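# Hook a loose cabinet's door open using the post hook

## Task

Swing the cabinet door open and hold it there with the post's hook, its tip pointing down and passing through the door's eye. The loose cabinet has to finish upright and flat on its base, or the task counts as failed.

## Robot and tools

Robot: two Doosan M1013 arms, left_arm and right_arm, each with a Robotiq 2F-140 two-finger gripper. The left_arm fingers are rigid. The right_arm fingers can fold. A part held in the outer quarter of the pads, near the tips, is squeezed normally. Held closer to the palm, it can be pulled in, held loosely, or squeezed harder than asked. Pressing those fingertips against a surface folds them easily unless the gripper is fully closed.

Frames: the scene frame has its origin at table-top height, midway between the nominal bases. +z is up, +x points out over the table, and left_arm is on the +y side. Real bases: left_arm at (+0.015, +0.619, 0) m and right_arm at (+0.048, -0.464, 0) m, both almost unrotated. Each arm's hand poses, velocities, targets and wrist-camera poses are given in that arm's own base frame. Fixed cameras and the table use the scene frame. In the gripper frame the fingers point along +z and close along y. end_effector_position is the point between the pads when they are closed. With a gap up to 40 mm the fingertips reach about 33 mm past it, and about 9 mm past it when fully open.

execute_actions(actions, cameras): actions is a list of actions. Each action is a table of up to 15 rows, one row per 1/30 s step. A shorter table repeats its last row until 15 steps are done. A row is 18 numbers, each in [-1, 1], always covering both arms. The first 9 are for left_arm: dx, dy, dz, rx, ry, rz, gripper position, force_limit, speed. The next 9 are the same for right_arm. The six pose numbers are an offset from that arm's Hand target as it stood when the action began, along that arm's base axes. Every row counts from that same start, so rows do not add up within an action. Successive actions and calls do add up. The scale is 1.0 = 0.6 m or 180 degrees. rx, ry, rz form one rotation vector, turning about the Hand target's position. A translation longer than 1.0 is shortened along its own line. Sending six zeros re-commands the current Hand target. Each step, the controller clips the commanded pose to within 70 mm and 16 degrees of the measured pose.

Gripper numbers are absolute settings, not offsets. position: +1 is open (140 mm), the pads meet near -0.8, and -1 closes until something stops the fingers. force_limit (-1 to +1) sets the squeeze after a slow close, from about 14 N to 58 N. speed (-1 to +1) sets how fast the fingers move, about 30, 140 or 250 mm/s; a fast close grips harder. Both start at +1. To leave a gripper unchanged, repeat its last three numbers, because 0 is also a command. cameras: a list of names, ["all"], or []. An empty actions list returns images and the scene number.

move(target, speed, blend, stop_force, zero, blocking, cameras): target is one 18-number row, or a list of up to 15 rows. The layout and scale match execute_actions. Every row is an offset from the Hand targets at the move's start, not from the previous row. Use the same finger numbers in every row. The gripper follows straight paths, and all paths end together. They take at least 0.5 s and are cut off at 10 s. speed is the top path speed in m/s, from 0.002 to 2, default 0.25; turning is capped at twice that in rad/s. Give one value overall or one per target. blend is in metres: the path rounds each corner, staying within that distance; 0 means stop at each target. stop_force (10 to 80 N, same for both arms) ends an arm's path when the push against its travel, estimated from joint torques, exceeds that much over its zero. Use it only slowly, with no gripper rotation, and leave it out when backing away from a contact. zero (default true) re-zeros the arms before the move. blocking=false returns after about 0.5 s while the move runs on; it cannot be combined with stop_force. Paths do not steer around obstacles or the other arm. Avoid paths that pass close to an arm's own base.

wait(seconds 0 to 10) lets the scene run. stop brakes a running move. zoom_image(camera, region [x0, y0, x1, y1] in pixels, at most 504 by 504) enlarges part of the latest image from cam_high or cam_low (504x504) or from cam_left_wrist or cam_right_wrist (672x504). clear_fault(arm) clears a reported torque or force fault. read_manual gives licence texts. finished_scene(scene) ends the scene for good, so call it only once the hook sits in the eye and the cabinet stands flat.

Results: Hand target is the last commanded pose after clipping, and the next offsets count from it. The gripper can settle short of it; fix that with a further offset. Results also give end_effector_position (m), end_effector_quat_wxyz, velocities, joint positions, joint torques, external joint torques, flange force in gripper axes, Tool commands, and step readings. object_status: 0 = moving, 1 = stopped while opening, 2 = stopped while closing (a grip), 3 = reached the command or the pads met. position_measured is in counts: 3 is open, 230 is pads together. A move adds a move: line with done, off_target, moving, held or fault, plus limits such as paced or held.

Avoid: a net outside force of 144 N on an arm, or joint torques past 316/316/148/41.8/41.8/41.8 N m. Either causes a fault stop that needs clear_fault. Also avoid: pressing even slightly beyond a firm contact, fast touches, and contact between the two arms or closing a gripper on the other gripper. Do not tip the loose cabinet, drop or slam parts, or let anything leave the table. Limit heavy twisting on the grippers, and do not hold an arm stretched out or pushing, since motors overheat and lock the arm for 30 s or more. Simulated time, smoothness and low effort all count.

Each tool is called after "Request:" as name(argument=value, ...) on one line, values as JSON.

## Session

Request:
execute_actions(actions=[])

Scene clock: 0.00 s.
left_arm: end_effector_position=(+0.1649, -0.3133, +0.3515) position_measured=3 object_status=3 end_effector_quat_wxyz=(-0.570, -0.332, +0.723, -0.206) | right_arm: end_effector_position=(+0.6498, -0.2492, +0.1806) position_measured=3 object_status=3 end_effector_quat_wxyz=(-0.379, +0.366, +0.834, +0.165)
Joint positions: left_arm=[-0.306 -0.079 2.283 -1.057 1.778 3.813] | right_arm=[-0.523 0.725 1.244 0.247 1.99 -1.262]
Joint velocities: within noise
Joint torques (N m): no reading
External joint torques (N m): no reading
Flange force (N): no reading
Hand target: left_arm +0.1649, -0.3133, +0.3515; -0.570, -0.332, +0.723, -0.206 | right_arm +0.6498, -0.2492, +0.1806; -0.379, +0.366, +0.834, +0.165
Tool commands: left_gripper/position=+1.0 left_gripper/force_limit=+1.0 left_gripper/speed=+1.0 right_gripper/position=+1.0 right_gripper/force_limit=+1.0 right_gripper/speed=+1.0
camera_calibration:
cam_left_wrist: T_world_to_cam=[[-0.71571, 0.690415, 0.105286, 0.309483], [0.32692, 0.464412, -0.82307, 0.386024], [-0.617156, -0.55466, -0.558095, 0.266208], [0, 0, 0, 1]] pos_world=[0.259593, -0.245291, 0.433711]
cam_right_wrist: T_world_to_cam=[[0.73669, 0.676082, -0.0141611, -0.29398], [0.589025, -0.651834, -0.477663, -0.457136], [-0.332171, 0.343549, -0.878429, 0.601937], [0, 0, 0, 1]] pos_world=[0.685783, -0.306017, 0.306238]

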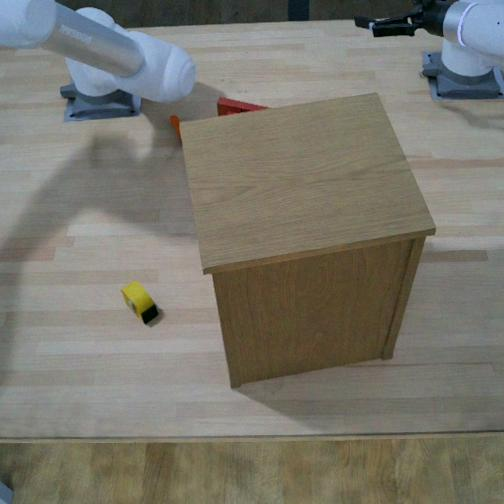

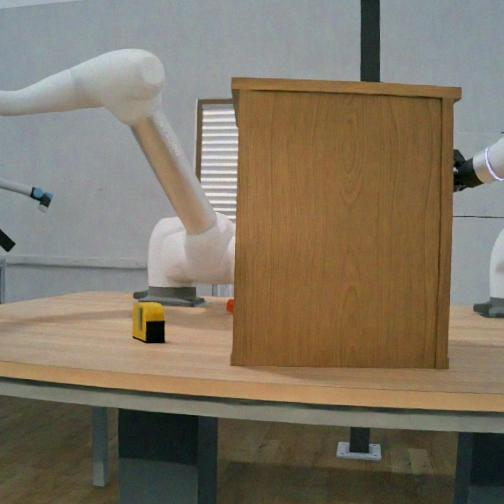

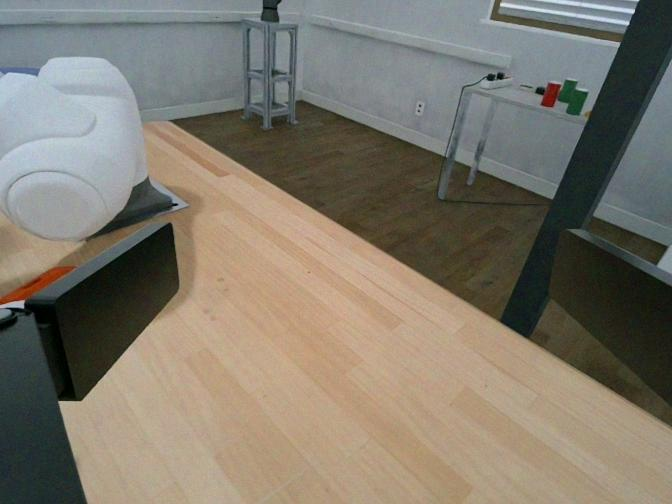

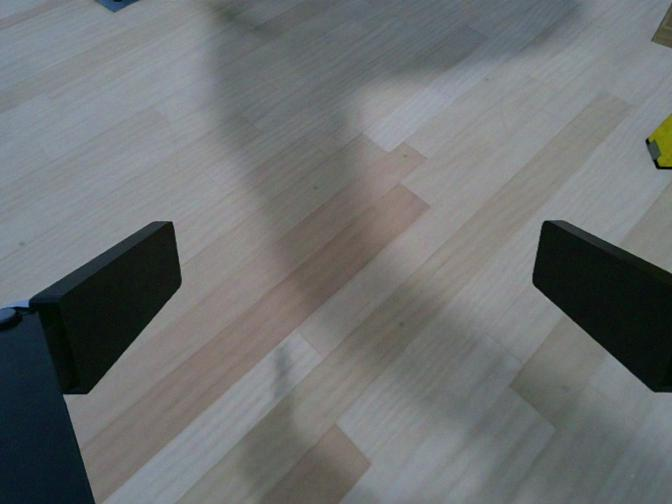

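Request:
move(target=[0.68,0.72,0.1,0,0,0.306,1,1,1,-0.333,0.25,0.37,0.187,0.042,-0.326,1,1,1], cameras=["all"], speed=0.3)

Scene clock: 47.20 s.
left_arm: end_effector_position=(+0.5729, +0.1187, +0.4115) position_measured=3 object_status=3 end_effector_quat_wxyz=(+0.410, +0.629, -0.487, +0.446) | right_arm: end_effector_position=(+0.4500, -0.0992, +0.4026) position_measured=3 object_status=3 end_effector_quat_wxyz=(-0.388, +0.611, +0.445, +0.527)
Joint positions: left_arm=[0.646 0.286 1.743 -1.101 1.854 3.651] | right_arm=[-0.931 0.13 2.045 1.065 1.977 -0.751]
Joint torques (N m): left_arm=[1.89 -68.21 -34.19 0.02 0.94 0.12] | right_arm=[-0.3 -49.86 -34.68 3.5 2.14 -0.17]
External joint torques (N m): left_arm=[-1.84 4.44 -0.31 -0.37 0.52 -0.11] | right_arm=[0.23 2.24 0.18 -0.04 -0.32 0.16]
Flange force (N): left_arm=[-1.8 -7.7 -0.9] | right_arm=[-2.6 3.1 -0.5]
Hand target: left_arm +0.5729, +0.1187, +0.4115; +0.410, +0.629, -0.487, +0.446 | right_arm +0.4500, -0.0992, +0.4026; -0.388, +0.611, +0.445, +0.527
Off the commanded pose: left_arm 0.000 m, 0 deg | right_arm 0.000 m, 0 deg.
move: done
camera_calibration:
cam_left_wrist: T_world_to_cam=[[-0.975823, -0.191575, 0.105204, 0.550789], [-0.193558, 0.533927, -0.823078, 0.39136], [0.10151, -0.823541, -0.5581, 0.411283], [0, 0, 0, 1]] pos_world=[0.571474, 0.235268, 0.493711]
cam_right_wrist: T_world_to_cam=[[0.954246, -0.298644, -0.0150199, -0.439283], [-0.155119, -0.451452, -0.878709, 0.380604], [0.25564, 0.840834, -0.477122, 0.302258], [0, 0, 0, 1]] pos_world=[0.400954, -0.213514, 0.472056]

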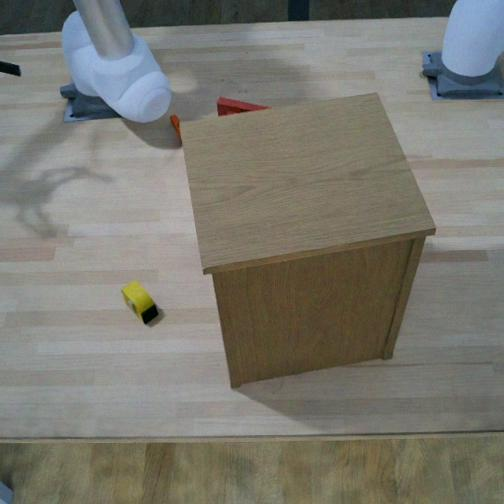

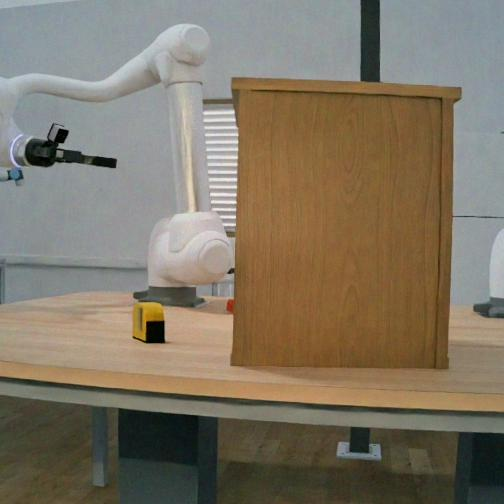

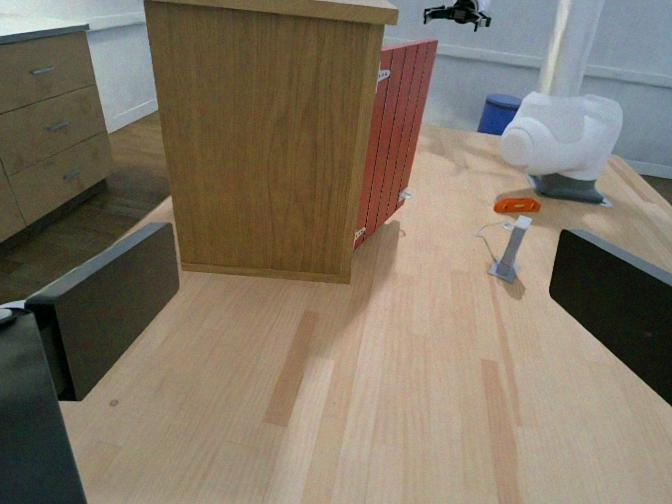

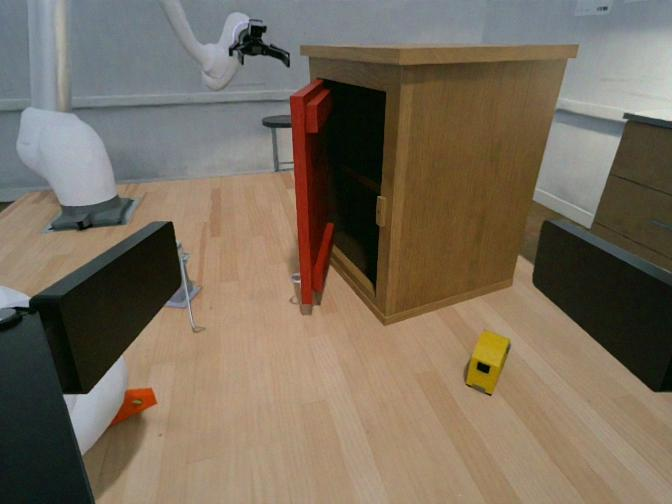

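Request:
zoom_image(camera="cam_left_wrist", region=[330, 160, 560, 300])

Request:
zoom_image(camera="cam_right_wrist", region=[130, 200, 350, 350])

Scaled by 2.191 from the camera's 672x504 image, which has a finer 960x720 frame.

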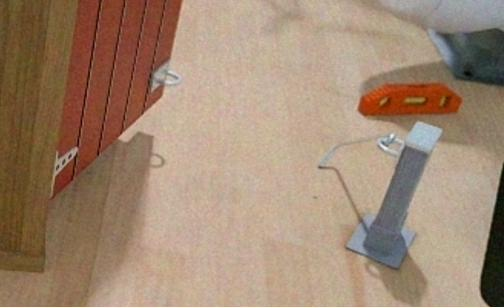

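Scaled by 2.291 from the camera's 672x504 image, which has a finer 960x720 frame.

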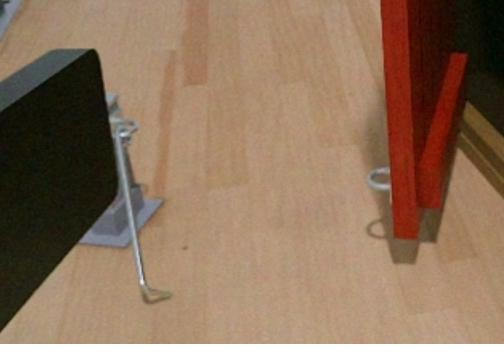

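Request:
move(target=[-0.25,-0.833,0,-0.0239,0.5696,0.7423,1,1,1,0,0,0,0,0,0,1,1,1], speed=0.4)

Request:
move(target=[-0.132,-0.388,-0.133,0,0,0,1,1,1,0,0,0,0,0,0,1,1,1], speed=0.3, cameras=["all"])

Scene clock: 95.53 s.
left_arm: end_effector_position=(+0.4229, -0.3811, +0.4116) position_measured=3 object_status=3 end_effector_quat_wxyz=(+0.000, +0.708, +0.707, +0.000) | right_arm: end_effector_position=(+0.4500, -0.0992, +0.4026) position_measured=3 object_status=3 end_effector_quat_wxyz=(-0.388, +0.611, +0.445, +0.527)
Joint positions: left_arm=[-0.794 0.016 1.606 0 1.52 -0.793] | right_arm=[-0.931 0.13 2.045 1.065 1.977 -0.751]
Joint torques (N m): left_arm=[1.71 -48.39 -41.54 4.88 -0.47 0.06] | right_arm=[0.19 -49.29 -34.59 3.49 2.05 -0.22]
External joint torques (N m): left_arm=[-1.83 4.97 -0.14 -0.57 0.5 -0.06] | right_arm=[-0.34 1.42 -0.04 -0.01 -0.23 0.22]
Flange force (N): left_arm=[-7.9 3.8 -0.7] | right_arm=[-1.4 1.8 -1.1]
Hand target: left_arm +0.4229, -0.3811, +0.4115; +0.000, +0.708, +0.707, +0.000 | right_arm +0.4500, -0.0992, +0.4026; -0.388, +0.611, +0.445, +0.527
Off the commanded pose: left_arm 0.000 m, 0 deg | right_arm 0.000 m, 0 deg.
move: done

Scene clock: 96.80 s.
left_arm: end_effector_position=(+0.3438, -0.6138, +0.3318) position_measured=3 object_status=3 end_effector_quat_wxyz=(+0.000, +0.707, +0.707, +0.000) | right_arm: end_effector_position=(+0.4500, -0.0992, +0.4026) position_measured=3 object_status=3 end_effector_quat_wxyz=(-0.388, +0.611, +0.445, +0.527)
Joint positions: left_arm=[-1.109 0.246 1.486 0 1.41 -1.108] | right_arm=[-0.931 0.13 2.045 1.065 1.977 -0.751]
Joint torques (N m): left_arm=[2.4 -70.47 -41 4.89 -0.39 0.09] | right_arm=[0.41 -49.05 -34.55 3.46 2.07 -0.24]
External joint torques (N m): left_arm=[-2.27 4.15 -0.16 -0.64 0.42 -0.09] | right_arm=[-0.42 1.26 0.06 0 -0.25 0.24]
Flange force (N): left_arm=[-7.7 0.5 0.1] | right_arm=[-1.3 1.4 -1.0]
Hand target: left_arm +0.3437, -0.6139, +0.3317; +0.000, +0.708, +0.707, +0.000 | right_arm +0.4500, -0.0992, +0.4026; -0.388, +0.611, +0.445, +0.527
Off the commanded pose: left_arm 0.000 m, 0 deg | right_arm 0.000 m, 0 deg.
move: done
camera_calibration:
cam_left_wrist: T_world_to_cam=[[0.99971, 0.0237796, 0.00368205, -0.318104], [0.0213462, -0.947029, 0.320439, -0.689893], [0.0111069, -0.320268, -0.947262, 0.25582], [0, 0, 0, 1]] pos_world=[0.329897, -0.563853, 0.464568]
cam_right_wrist: T_world_to_cam=[[0.954222, -0.298724, -0.0149742, -0.439312], [-0.155115, -0.451439, -0.878716, 0.380608], [0.255734, 0.840813, -0.47711, 0.30221], [0, 0, 0, 1]] pos_world=[0.400954, -0.213513, 0.472056]

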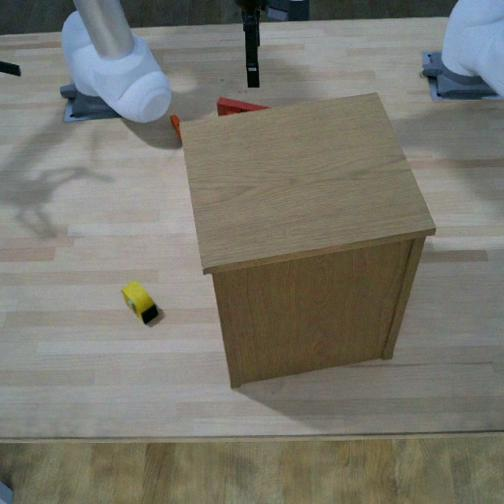

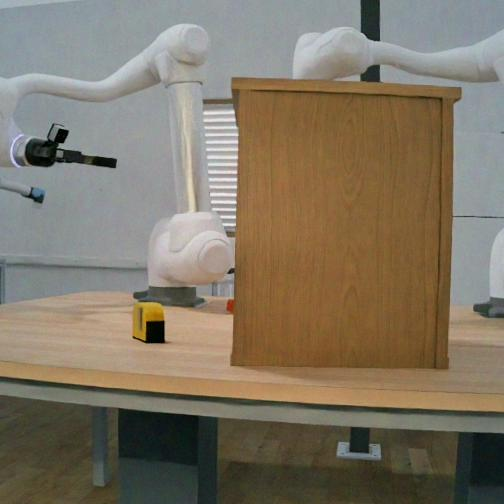

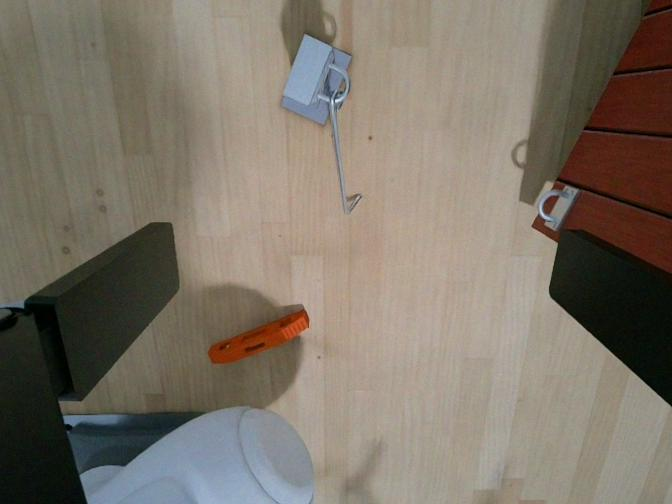

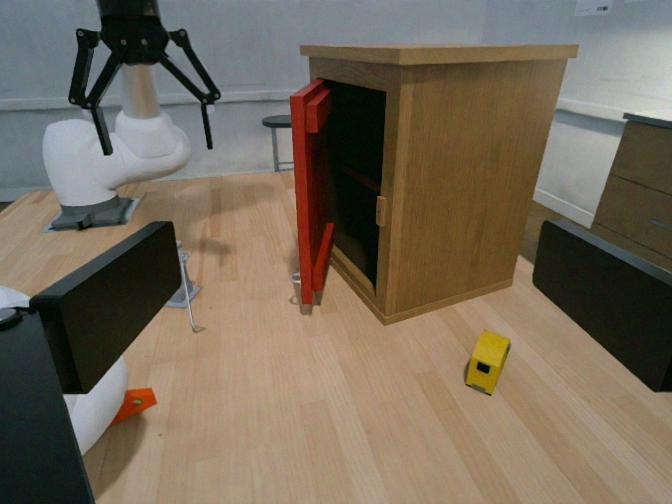

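Request:
zoom_image(camera="cam_left_wrist", region=[270, 20, 400, 230])

Request:
zoom_image(camera="cam_left_wrist", region=[500, 120, 620, 240])

Scaled by 2.400 from the camera's 672x504 image, which has a finer 960x720 frame.

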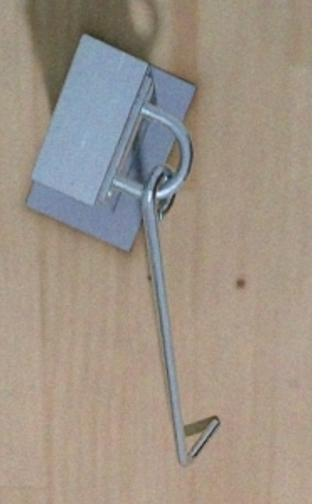

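Scaled by 4.200 from the camera's 672x504 image, which has a finer 960x720 frame.

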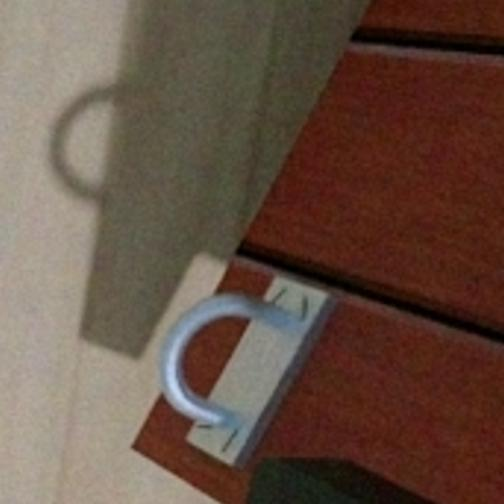

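Request:
move(target=[0,0,0,0,0,0,-1,-1,0,0.2225,0.494,-0.321,-0.0529,-0.5016,0.1009,-1,-1,0], speed=0.3, cameras=["cam_left_wrist","cam_right_wrist","cam_high"])

Scene clock: 153.20 s.
left_arm: end_effector_position=(+0.3437, -0.6139, +0.3317) position_measured=233 object_status=3 end_effector_quat_wxyz=(+0.000, +0.708, +0.707, +0.000) | right_arm: end_effector_position=(+0.5835, +0.1972, +0.2100) position_measured=233 object_status=3 end_effector_quat_wxyz=(+0.016, +0.016, +0.707, +0.707)
Joint positions: left_arm=[-1.109 0.246 1.486 0 1.41 -1.108] | right_arm=[-0.292 0.51 2.106 1.357 1.694 -2.629]
Joint torques (N m): left_arm=[1.92 -70.91 -41.01 4.87 -0.49 0.06] | right_arm=[0.13 -74.26 -23.48 1.76 2.67 -0.14]
External joint torques (N m): left_arm=[-2.14 4.62 -0.18 -0.63 0.52 -0.06] | right_arm=[-0.24 0.78 -0.16 0.02 -0.28 0.19]
Flange force (N): left_arm=[-8.4 1.1 0.0] | right_arm=[-1.1 -1.0 -0.3]
Hand target: left_arm +0.3437, -0.6139, +0.3317; +0.000, +0.708, +0.707, +0.000 | right_arm +0.5835, +0.1972, +0.2100; +0.016, +0.016, +0.707, +0.707
Off the commanded pose: left_arm 0.000 m, 0 deg | right_arm 0.000 m, 0 deg.
move: done
camera_calibration:
cam_left_wrist: T_world_to_cam=[[0.999712, 0.0237454, 0.0035901, -0.317981], [0.0213444, -0.94706, 0.320348, -0.689865], [0.0110068, -0.320179, -0.947293, 0.255919], [0, 0, 0, 1]] pos_world=[0.329797, -0.563853, 0.464568]
cam_right_wrist: T_world_to_cam=[[0.009532, 0.00509347, 0.999942, -0.202886], [0.920954, -0.389611, -0.00679446, -0.45733], [0.389554, 0.920965, -0.00840463, -0.265308], [0, 0, 0, 1]] pos_world=[0.526466, 0.0671916, 0.197537]
Images, in order (width x height): cam_high 504x504, cam_left_wrist 672x504, cam_right_wrist 672x504.

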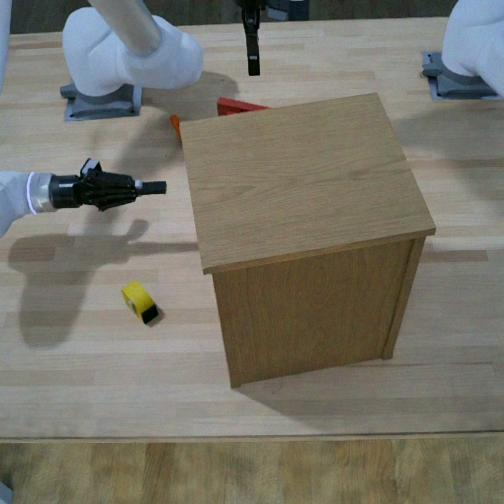

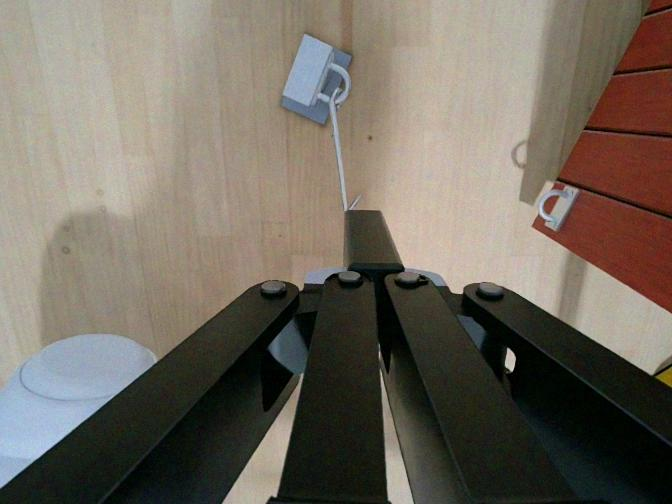

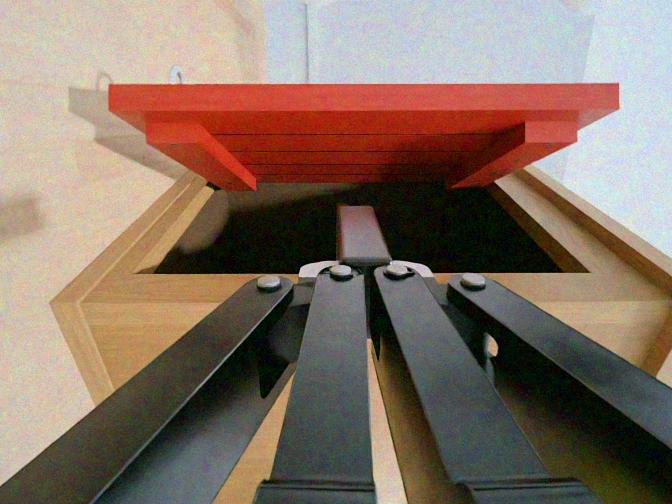

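Request:
move(target=[[0,0,0,0,0,0,-1,-1,0,0.025,0,0,0,0,0,-1,-1,0],[0,0,0,0,0,0,-1,-1,0,0.025,0.35,0,0,0,0,-1,-1,0]], speed=0.12, stop_force=15)

Request:
move(target=[0,0,0,0,0,0,-1,-1,0,-0.125,0,0,0,0,0,-1,-1,0], speed=0.04, stop_force=15, cameras=["cam_left_wrist","cam_right_wrist","cam_high"])

Scene clock: 170.77 s.
left_arm: end_effector_position=(+0.3437, -0.6139, +0.3317) position_measured=233 object_status=3 end_effector_quat_wxyz=(+0.000, +0.708, +0.707, +0.000) | right_arm: end_effector_position=(+0.5985, +0.4072, +0.2100) position_measured=233 object_status=3 end_effector_quat_wxyz=(+0.016, +0.016, +0.707, +0.707)
Joint positions: left_arm=[-1.109 0.246 1.486 0 1.41 -1.108] | right_arm=[0.069 0.514 2.098 1.67 1.513 -2.615]
Joint torques (N m): left_arm=[1.78 -70.84 -40.99 4.87 -0.42 0.07] | right_arm=[0.17 -75.83 -24.55 1.19 2.68 -0.22]
External joint torques (N m): left_arm=[-1.83 4.65 -0.13 -0.63 0.45 -0.07] | right_arm=[-0.15 0.05 -0.42 -0.01 -0.3 0.27]
Flange force (N): left_arm=[-8.1 1.5 0.2] | right_arm=[-1.2 0.5 0.2]
Hand target: left_arm +0.3437, -0.6139, +0.3317; +0.000, +0.708, +0.707, +0.000 | right_arm +0.5985, +0.4072, +0.2100; +0.016, +0.016, +0.707, +0.707
Off the commanded pose: left_arm 0.000 m, 0 deg | right_arm 0.000 m, 0 deg.
move: done

Scene clock: 173.30 s.
left_arm: end_effector_position=(+0.3437, -0.6139, +0.3317) position_measured=233 object_status=3 end_effector_quat_wxyz=(+0.000, +0.708, +0.707, +0.000) | right_arm: end_effector_position=(+0.5235, +0.4072, +0.2100) position_measured=233 object_status=3 end_effector_quat_wxyz=(+0.016, +0.016, +0.707, +0.707)
Joint positions: left_arm=[-1.109 0.246 1.486 0 1.41 -1.108] | right_arm=[0.079 0.445 2.241 1.684 1.516 -2.689]
Joint torques (N m): left_arm=[1.75 -70.99 -41.15 4.84 -0.46 0.11] | right_arm=[0.37 -67.02 -22.16 1.03 2.79 -0.19]
External joint torques (N m): left_arm=[-1.99 4.79 0 -0.61 0.5 -0.11] | right_arm=[-0.48 0.8 -0.03 -0.03 -0.33 0.24]
Flange force (N): left_arm=[-8.2 1.2 0.4] | right_arm=[-1.1 -0.9 -0.5]
Hand target: left_arm +0.3437, -0.6139, +0.3317; +0.000, +0.708, +0.707, +0.000 | right_arm +0.5235, +0.4072, +0.2100; +0.016, +0.016, +0.707, +0.707
Off the commanded pose: left_arm 0.000 m, 0 deg | right_arm 0.000 m, 0 deg.
move: done
camera_calibration:
cam_left_wrist: T_world_to_cam=[[0.999712, 0.0237454, 0.0035901, -0.317981], [0.0213444, -0.94706, 0.320348, -0.689865], [0.0110068, -0.320179, -0.947293, 0.255919], [0, 0, 0, 1]] pos_world=[0.329797, -0.563853, 0.464568]
cam_right_wrist: T_world_to_cam=[[0.00953245, 0.00509328, 0.999942, -0.203384], [0.920954, -0.389611, -0.00679495, -0.320216], [0.389554, 0.920965, -0.00840463, -0.435429], [0, 0, 0, 1]] pos_world=[0.466466, 0.277292, 0.197537]
Images, in order (width x height): cam_high 504x504, cam_left_wrist 672x504, cam_right_wrist 672x504.

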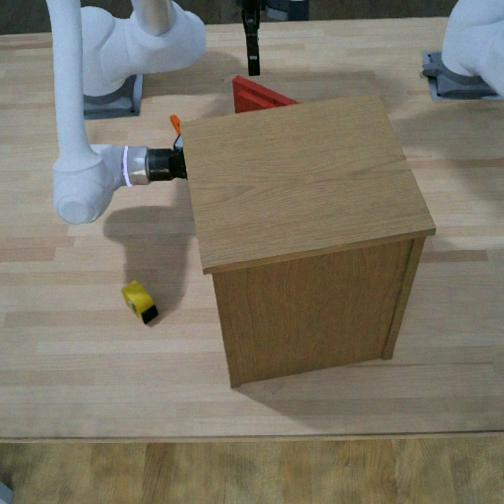

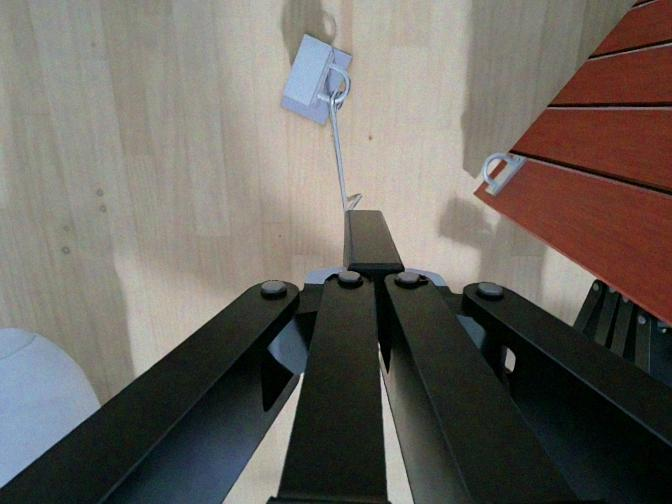

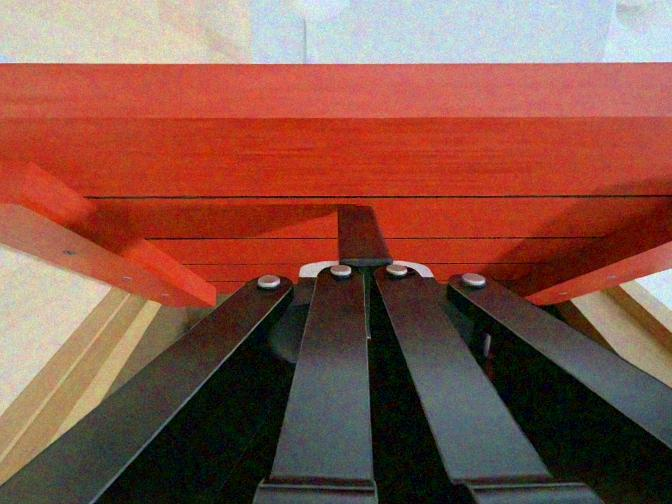

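Request:
zoom_image(camera="cam_left_wrist", region=[460, 130, 560, 230])

Request:
zoom_image(camera="cam_left_wrist", region=[270, 20, 400, 230])

Scaled by 5.040 from the camera's 672x504 image, which has a finer 960x720 frame.

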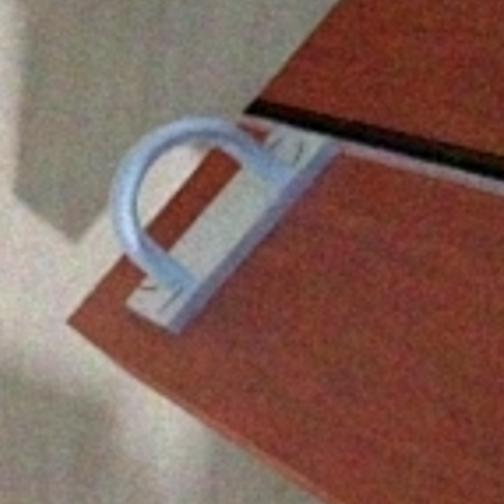

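Scaled by 2.400 from the camera's 672x504 image, which has a finer 960x720 frame.

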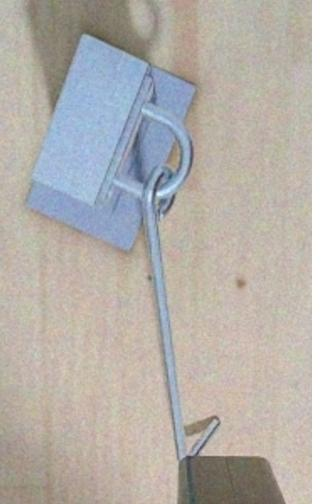

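Request:
move(target=[0,0,0,0,0,0,-1,-1,0,-0.0117,0,0,0,0,0,-1,-1,0], speed=0.04)

Request:
move(target=[[0,0.3,0.15,0,0,0,1,-1,0,0,-0.35,0,0,0,0,-1,-1,0],[0,0.55,0.17,-0.11,0,0,1,-1,0,-0.258,-0.349,0.15,-0.5503,-0.3788,0.2595,-1,-1,0]], speed=0.2, cameras=["cam_left_wrist","cam_right_wrist"])

Scene clock: 233.50 s.
left_arm: end_effector_position=(+0.3437, -0.6139, +0.3317) position_measured=233 object_status=3 end_effector_quat_wxyz=(+0.000, +0.708, +0.707, +0.000) | right_arm: end_effector_position=(+0.5165, +0.4072, +0.2100) position_measured=233 object_status=3 end_effector_quat_wxyz=(+0.016, +0.016, +0.707, +0.707)
Joint positions: left_arm=[-1.109 0.246 1.486 0 1.41 -1.108] | right_arm=[0.081 0.439 2.255 1.685 1.517 -2.696]
Joint torques (N m): left_arm=[1.98 -71.06 -41.06 4.83 -0.46 0.13] | right_arm=[0.28 -65.95 -22.01 0.98 2.73 -0.16]
External joint torques (N m): left_arm=[-1.82 4.74 -0.11 -0.57 0.49 -0.13] | right_arm=[-0.17 0.17 -0.09 -0.01 -0.25 0.21]
Flange force (N): left_arm=[-8.2 1.4 0.2] | right_arm=[-0.6 0.2 0.0]
Hand target: left_arm +0.3437, -0.6139, +0.3317; +0.000, +0.708, +0.707, +0.000 | right_arm +0.5165, +0.4072, +0.2100; +0.016, +0.016, +0.707, +0.707
Off the commanded pose: left_arm 0.000 m, 0 deg | right_arm 0.000 m, 0 deg.
move: done

Scene clock: 240.80 s.
left_arm: end_effector_position=(+0.3437, -0.2839, +0.4337) position_measured=3 object_status=3 end_effector_quat_wxyz=(+0.122, +0.697, +0.696, -0.122) | right_arm: end_effector_position=(+0.3617, +0.1978, +0.3001) position_measured=233 object_status=3 end_effector_quat_wxyz=(+0.124, -0.572, +0.792, -0.172)
Joint positions: left_arm=[-0.552 -0.289 1.86 -0.298 1.392 -0.524] | right_arm=[0.705 -0.347 2.158 -0.403 1.131 -1.981]
Joint torques (N m): left_arm=[1.96 -15.97 -42.02 3.92 -0.9 0.08] | right_arm=[0.49 -7.68 -40.37 2.78 -0.27 -0.24]
External joint torques (N m): left_arm=[-1.92 3.04 -0.17 -0.57 0.46 -0.08] | right_arm=[-0.45 1.96 0.06 0.05 -0.14 0.22]
Flange force (N): left_arm=[-6.2 2.2 1.1] | right_arm=[-3.0 -1.6 2.3]
Hand target: left_arm +0.3437, -0.2839, +0.4337; +0.122, +0.697, +0.696, -0.122 | right_arm +0.3617, +0.1978, +0.3000; +0.124, -0.572, +0.792, -0.172
Off the commanded pose: left_arm 0.000 m, 0 deg | right_arm 0.000 m, 0 deg.
move: done
camera_calibration:
cam_left_wrist: T_world_to_cam=[[0.999712, 0.0235581, -0.00466517, -0.322655], [0.0213447, -0.782573, 0.622192, -0.494237], [0.0110068, -0.622112, -0.782851, 0.301079], [0, 0, 0, 1]] pos_world=[0.329797, -0.191871, 0.541705]
cam_right_wrist: T_world_to_cam=[[-0.858461, 0.293068, -0.420899, 0.392461], [0.162929, 0.933981, 0.318015, -0.33734], [0.486311, 0.204427, -0.849536, 0.180442], [0, 0, 0, 1]] pos_world=[0.304123, 0.163165, 0.425758]
Images, in order (width x height): cam_left_wrist 672x504, cam_right_wrist 672x504.

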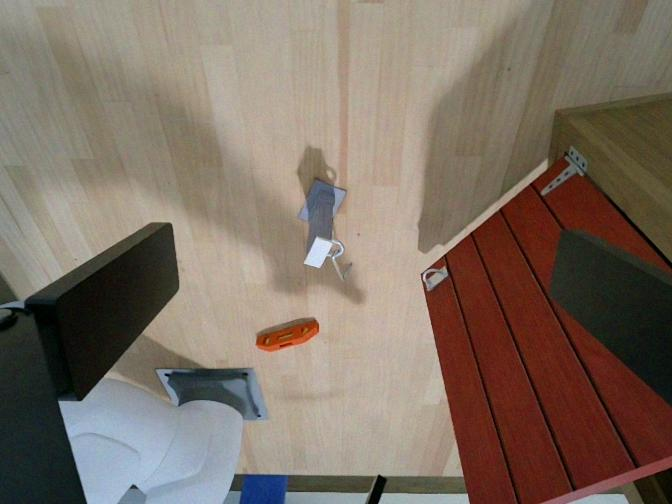

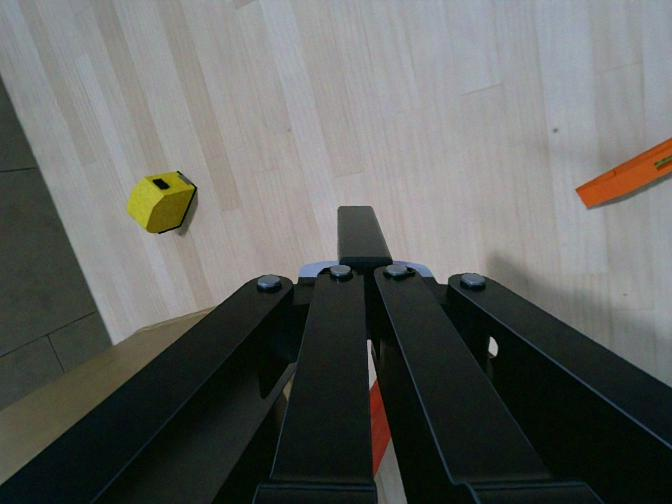

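Request:
zoom_image(camera="cam_left_wrist", region=[280, 170, 460, 310])

Scaled by 2.800 from the camera's 672x504 image, which has a finer 960x720 frame.

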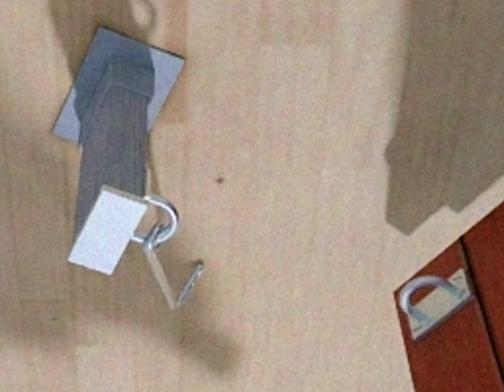

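Request:
move(target=[[0,0,0,0,0,0,1,-1,0,0.314,0,-0.15,0.5503,0.3788,-0.2595,-1,-1,0],[0,0,0,0,0,0,1,-1,0,0.314,0.349,-0.15,0.5503,0.3788,-0.2595,-1,-1,0]], speed=0.25)

Request:
move(target=[[0,0,0,0,0,0,1,-1,0,-0.077,0,0,0,0,0,-1,-1,0],[0,0,0,0,0,0,1,-1,0,-0.077,-0.349,0,0,0,0,-1,-1,0]], speed=[0.05,0.2], cameras=["cam_left_wrist","cam_right_wrist"])

Scene clock: 278.03 s.
left_arm: end_effector_position=(+0.3437, -0.2839, +0.4337) position_measured=3 object_status=3 end_effector_quat_wxyz=(+0.122, +0.697, +0.696, -0.122) | right_arm: end_effector_position=(+0.5501, +0.4072, +0.2100) position_measured=233 object_status=3 end_effector_quat_wxyz=(+0.016, +0.016, +0.707, +0.707)
Joint positions: left_arm=[-0.552 -0.289 1.86 -0.298 1.392 -0.524] | right_arm=[0.075 0.469 2.191 1.679 1.515 -2.663]
Joint torques (N m): left_arm=[2.21 -16.06 -42.03 3.93 -0.91 0.12] | right_arm=[0.41 -70.43 -23.05 1.06 2.75 -0.07]
External joint torques (N m): left_arm=[-2.1 3.03 -0.18 -0.57 0.47 -0.12] | right_arm=[-0.45 1.01 -0.03 -0.01 -0.32 0.12]
Flange force (N): left_arm=[-6.7 1.8 1.2] | right_arm=[-1.2 -1.5 -0.4]
Hand target: left_arm +0.3437, -0.2839, +0.4337; +0.122, +0.697, +0.696, -0.122 | right_arm +0.5501, +0.4072, +0.2100; +0.016, +0.016, +0.707, +0.707
Off the commanded pose: left_arm 0.000 m, 0 deg | right_arm 0.000 m, 0 deg.
move: done

Scene clock: 280.53 s.
left_arm: end_effector_position=(+0.3437, -0.2839, +0.4337) position_measured=3 object_status=3 end_effector_quat_wxyz=(+0.122, +0.697, +0.696, -0.122) | right_arm: end_effector_position=(+0.5038, +0.1979, +0.2100) position_measured=233 object_status=3 end_effector_quat_wxyz=(+0.016, +0.016, +0.707, +0.707)
Joint positions: left_arm=[-0.552 -0.289 1.86 -0.298 1.392 -0.524] | right_arm=[-0.336 0.439 2.255 1.308 1.696 -2.71]
Joint torques (N m): left_arm=[2.02 -16 -42.05 3.87 -0.93 0.13] | right_arm=[-0.09 -65.44 -20.63 1.59 2.77 -0.15]
External joint torques (N m): left_arm=[-2 3.05 -0.15 -0.51 0.49 -0.13] | right_arm=[-0.02 1.61 -0.12 0.03 -0.3 0.19]
Flange force (N): left_arm=[-6.5 2.0 1.1] | right_arm=[-1.8 -2.8 -0.1]
Hand target: left_arm +0.3437, -0.2839, +0.4337; +0.122, +0.697, +0.696, -0.122 | right_arm +0.5039, +0.1978, +0.2100; +0.016, +0.016, +0.707, +0.707
Off the commanded pose: left_arm 0.000 m, 0 deg | right_arm 0.000 m, 0 deg.
move: done
camera_calibration:
cam_left_wrist: T_world_to_cam=[[0.999712, 0.0235581, -0.00466517, -0.322655], [0.0213447, -0.782573, 0.622192, -0.494237], [0.0110068, -0.622112, -0.782851, 0.301079], [0, 0, 0, 1]] pos_world=[0.329797, -0.191871, 0.541705]
cam_right_wrist: T_world_to_cam=[[0.00953125, 0.00509498, 0.999942, -0.20213], [0.921005, -0.38949, -0.00679428, -0.38378], [0.389433, 0.921016, -0.00840483, -0.234894], [0, 0, 0, 1]] pos_world=[0.446866, 0.0678919, 0.197537]
Images, in order (width x height): cam_left_wrist 672x504, cam_right_wrist 672x504.

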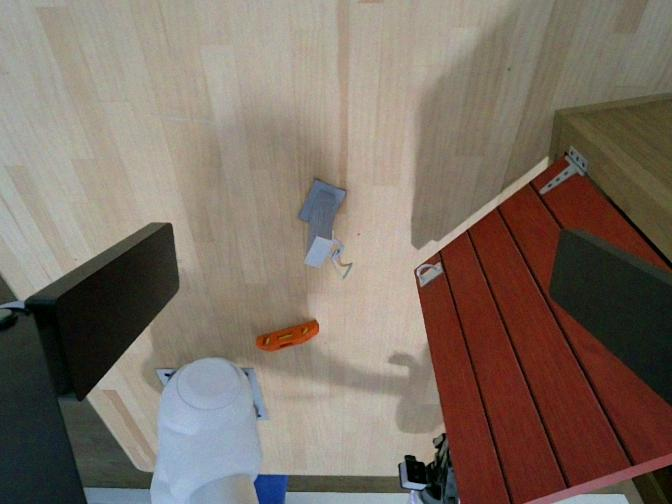

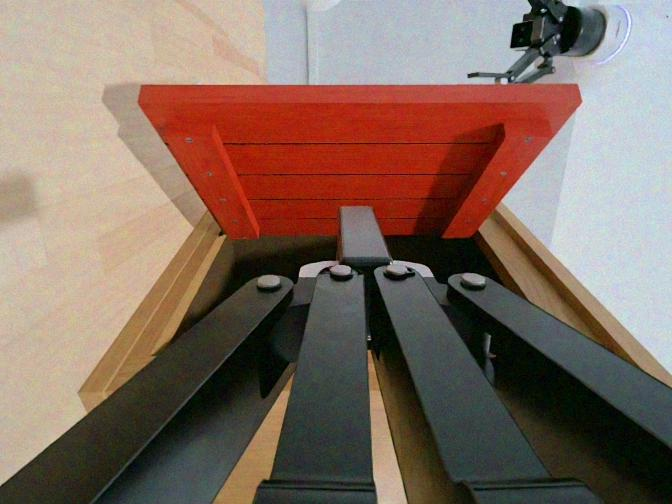

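Request:
zoom_image(camera="cam_left_wrist", region=[280, 170, 460, 310])

Scaled by 2.800 from the camera's 672x504 image, which has a finer 960x720 frame.

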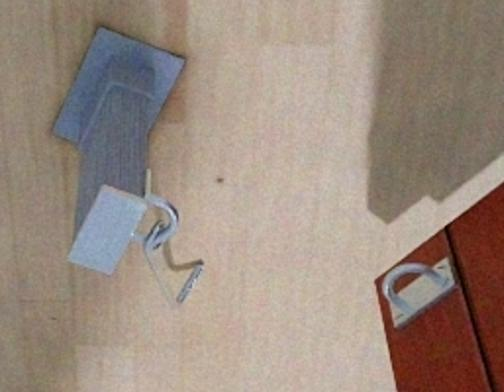

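Request:
move(target=[[0,0,0,0,0,0,1,-1,0,-0.237,0,0.15,-0.5503,-0.3788,0.2595,-1,-1,0],[0,0,0,0,0,0,1,-1,0,-0.3895,0.4353,-0.0717,-0.5503,-0.3788,0.2595,-0.2,-1,0]], speed=0.25, cameras=["cam_left_wrist","cam_right_wrist"])

Scene clock: 296.50 s.
left_arm: end_effector_position=(+0.3437, -0.2839, +0.4337) position_measured=3 object_status=3 end_effector_quat_wxyz=(+0.122, +0.697, +0.696, -0.122) | right_arm: end_effector_position=(+0.2702, +0.4590, +0.1670) position_measured=154 object_status=0 end_effector_quat_wxyz=(+0.124, -0.572, +0.792, -0.172)
Joint positions: left_arm=[-0.552 -0.289 1.86 -0.298 1.392 -0.524] | right_arm=[1.235 0.08 2.06 -0.499 1.052 -1.326]
Joint torques (N m): left_arm=[1.99 -16.18 -42.23 3.92 -0.95 0.11] | right_arm=[0.46 -43.66 -33.77 2.16 0.5 -0.23]
External joint torques (N m): left_arm=[-2.02 3.28 0.03 -0.57 0.51 -0.11] | right_arm=[-0.27 1.6 0.07 0.03 -0.19 0.21]
Flange force (N): left_arm=[-6.4 2.1 1.4] | right_arm=[-2.3 0.7 2.1]
Hand target: left_arm +0.3437, -0.2839, +0.4337; +0.122, +0.697, +0.696, -0.122 | right_arm +0.2702, +0.4590, +0.1670; +0.124, -0.572, +0.792, -0.172
Off the commanded pose: left_arm 0.000 m, 0 deg | right_arm 0.000 m, 0 deg.
move: done
camera_calibration:
cam_left_wrist: T_world_to_cam=[[0.999712, 0.0235581, -0.00466517, -0.322655], [0.0213447, -0.782573, 0.622192, -0.494237], [0.0110068, -0.622112, -0.782851, 0.301079], [0, 0, 0, 1]] pos_world=[0.329797, -0.191871, 0.541705]
cam_right_wrist: T_world_to_cam=[[-0.858558, 0.29299, -0.420756, 0.181352], [0.162968, 0.934026, 0.317863, -0.524043], [0.486127, 0.204334, -0.849663, 0.0585855], [0, 0, 0, 1]] pos_world=[0.212623, 0.424365, 0.292657]
Images, in order (width x height): cam_left_wrist 672x504, cam_right_wrist 672x504.

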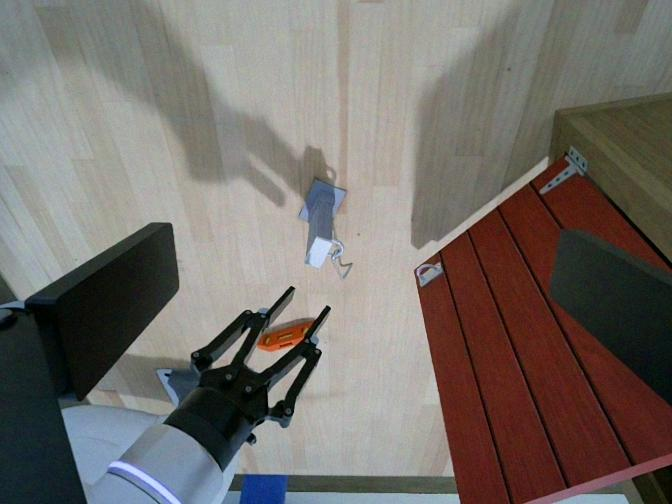

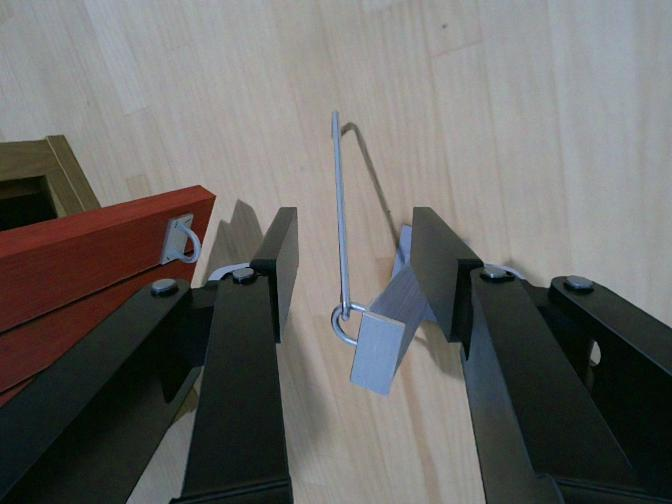

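Request:
move(target=[0,0,0,0,0,0,1,-1,0,0.0713,-0.0233,-0.1488,0,0,0,-0.2,-1,0], speed=0.08, stop_force=10, cameras=["cam_left_wrist","cam_right_wrist"])

Scene clock: 311.93 s.
left_arm: end_effector_position=(+0.3437, -0.2839, +0.4337) position_measured=3 object_status=3 end_effector_quat_wxyz=(+0.122, +0.697, +0.696, -0.122) | right_arm: end_effector_position=(+0.3129, +0.4450, +0.0777) position_measured=154 object_status=3 end_effector_quat_wxyz=(+0.124, -0.572, +0.792, -0.172)
Joint positions: left_arm=[-0.552 -0.289 1.86 -0.298 1.392 -0.524] | right_arm=[1.148 0.182 2.142 -0.577 0.86 -1.283]
Joint torques (N m): left_arm=[2.21 -16.17 -42.02 3.88 -0.93 0.11] | right_arm=[0.56 -49.02 -28.67 1.75 0.6 -0.22]
External joint torques (N m): left_arm=[-2.18 3.1 -0.21 -0.53 0.49 -0.11] | right_arm=[-0.54 2.25 0.25 0.02 -0.23 0.2]
Flange force (N): left_arm=[-6.9 1.9 1.2] | right_arm=[-2.5 0.7 3.9]
Hand target: left_arm +0.3437, -0.2839, +0.4337; +0.122, +0.697, +0.696, -0.122 | right_arm +0.3129, +0.4450, +0.0777; +0.124, -0.572, +0.792, -0.172
Off the commanded pose: left_arm 0.000 m, 0 deg | right_arm 0.000 m, 0 deg.
move: done
camera_calibration:
cam_left_wrist: T_world_to_cam=[[0.999712, 0.0235581, -0.00466517, -0.322655], [0.0213447, -0.782573, 0.622192, -0.494237], [0.0110068, -0.622112, -0.782851, 0.301079], [0, 0, 0, 1]] pos_world=[0.329797, -0.191871, 0.541705]
cam_right_wrist: T_world_to_cam=[[-0.858558, 0.29299, -0.420756, 0.184626], [0.162968, 0.934026, 0.317863, -0.489557], [0.486127, 0.204334, -0.849663, -0.035235], [0, 0, 0, 1]] pos_world=[0.255423, 0.410365, 0.203357]
Images, in order (width x height): cam_left_wrist 672x504, cam_right_wrist 672x504.

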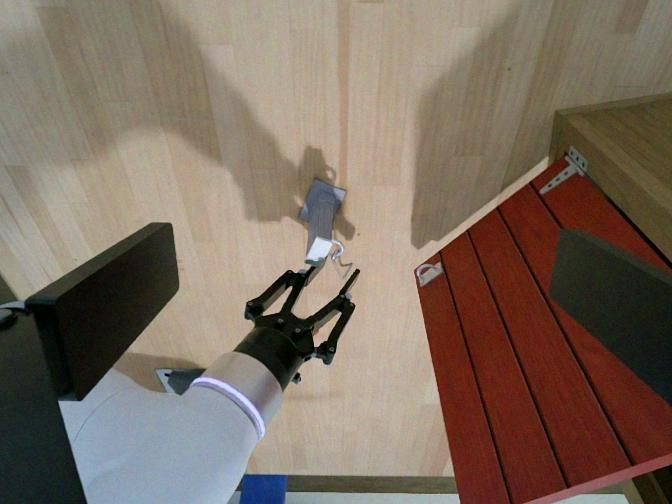

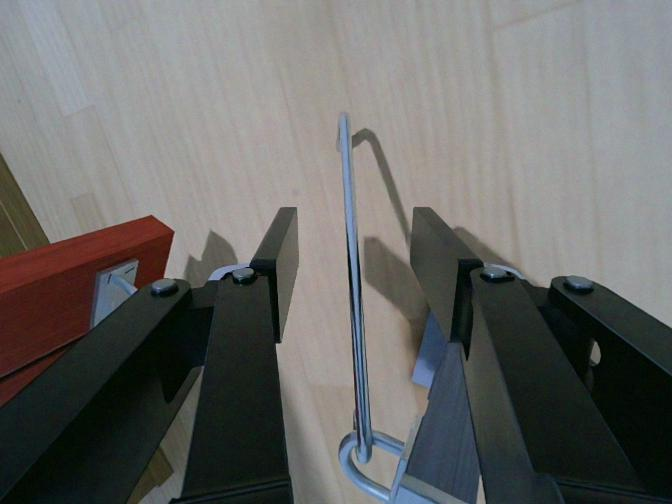

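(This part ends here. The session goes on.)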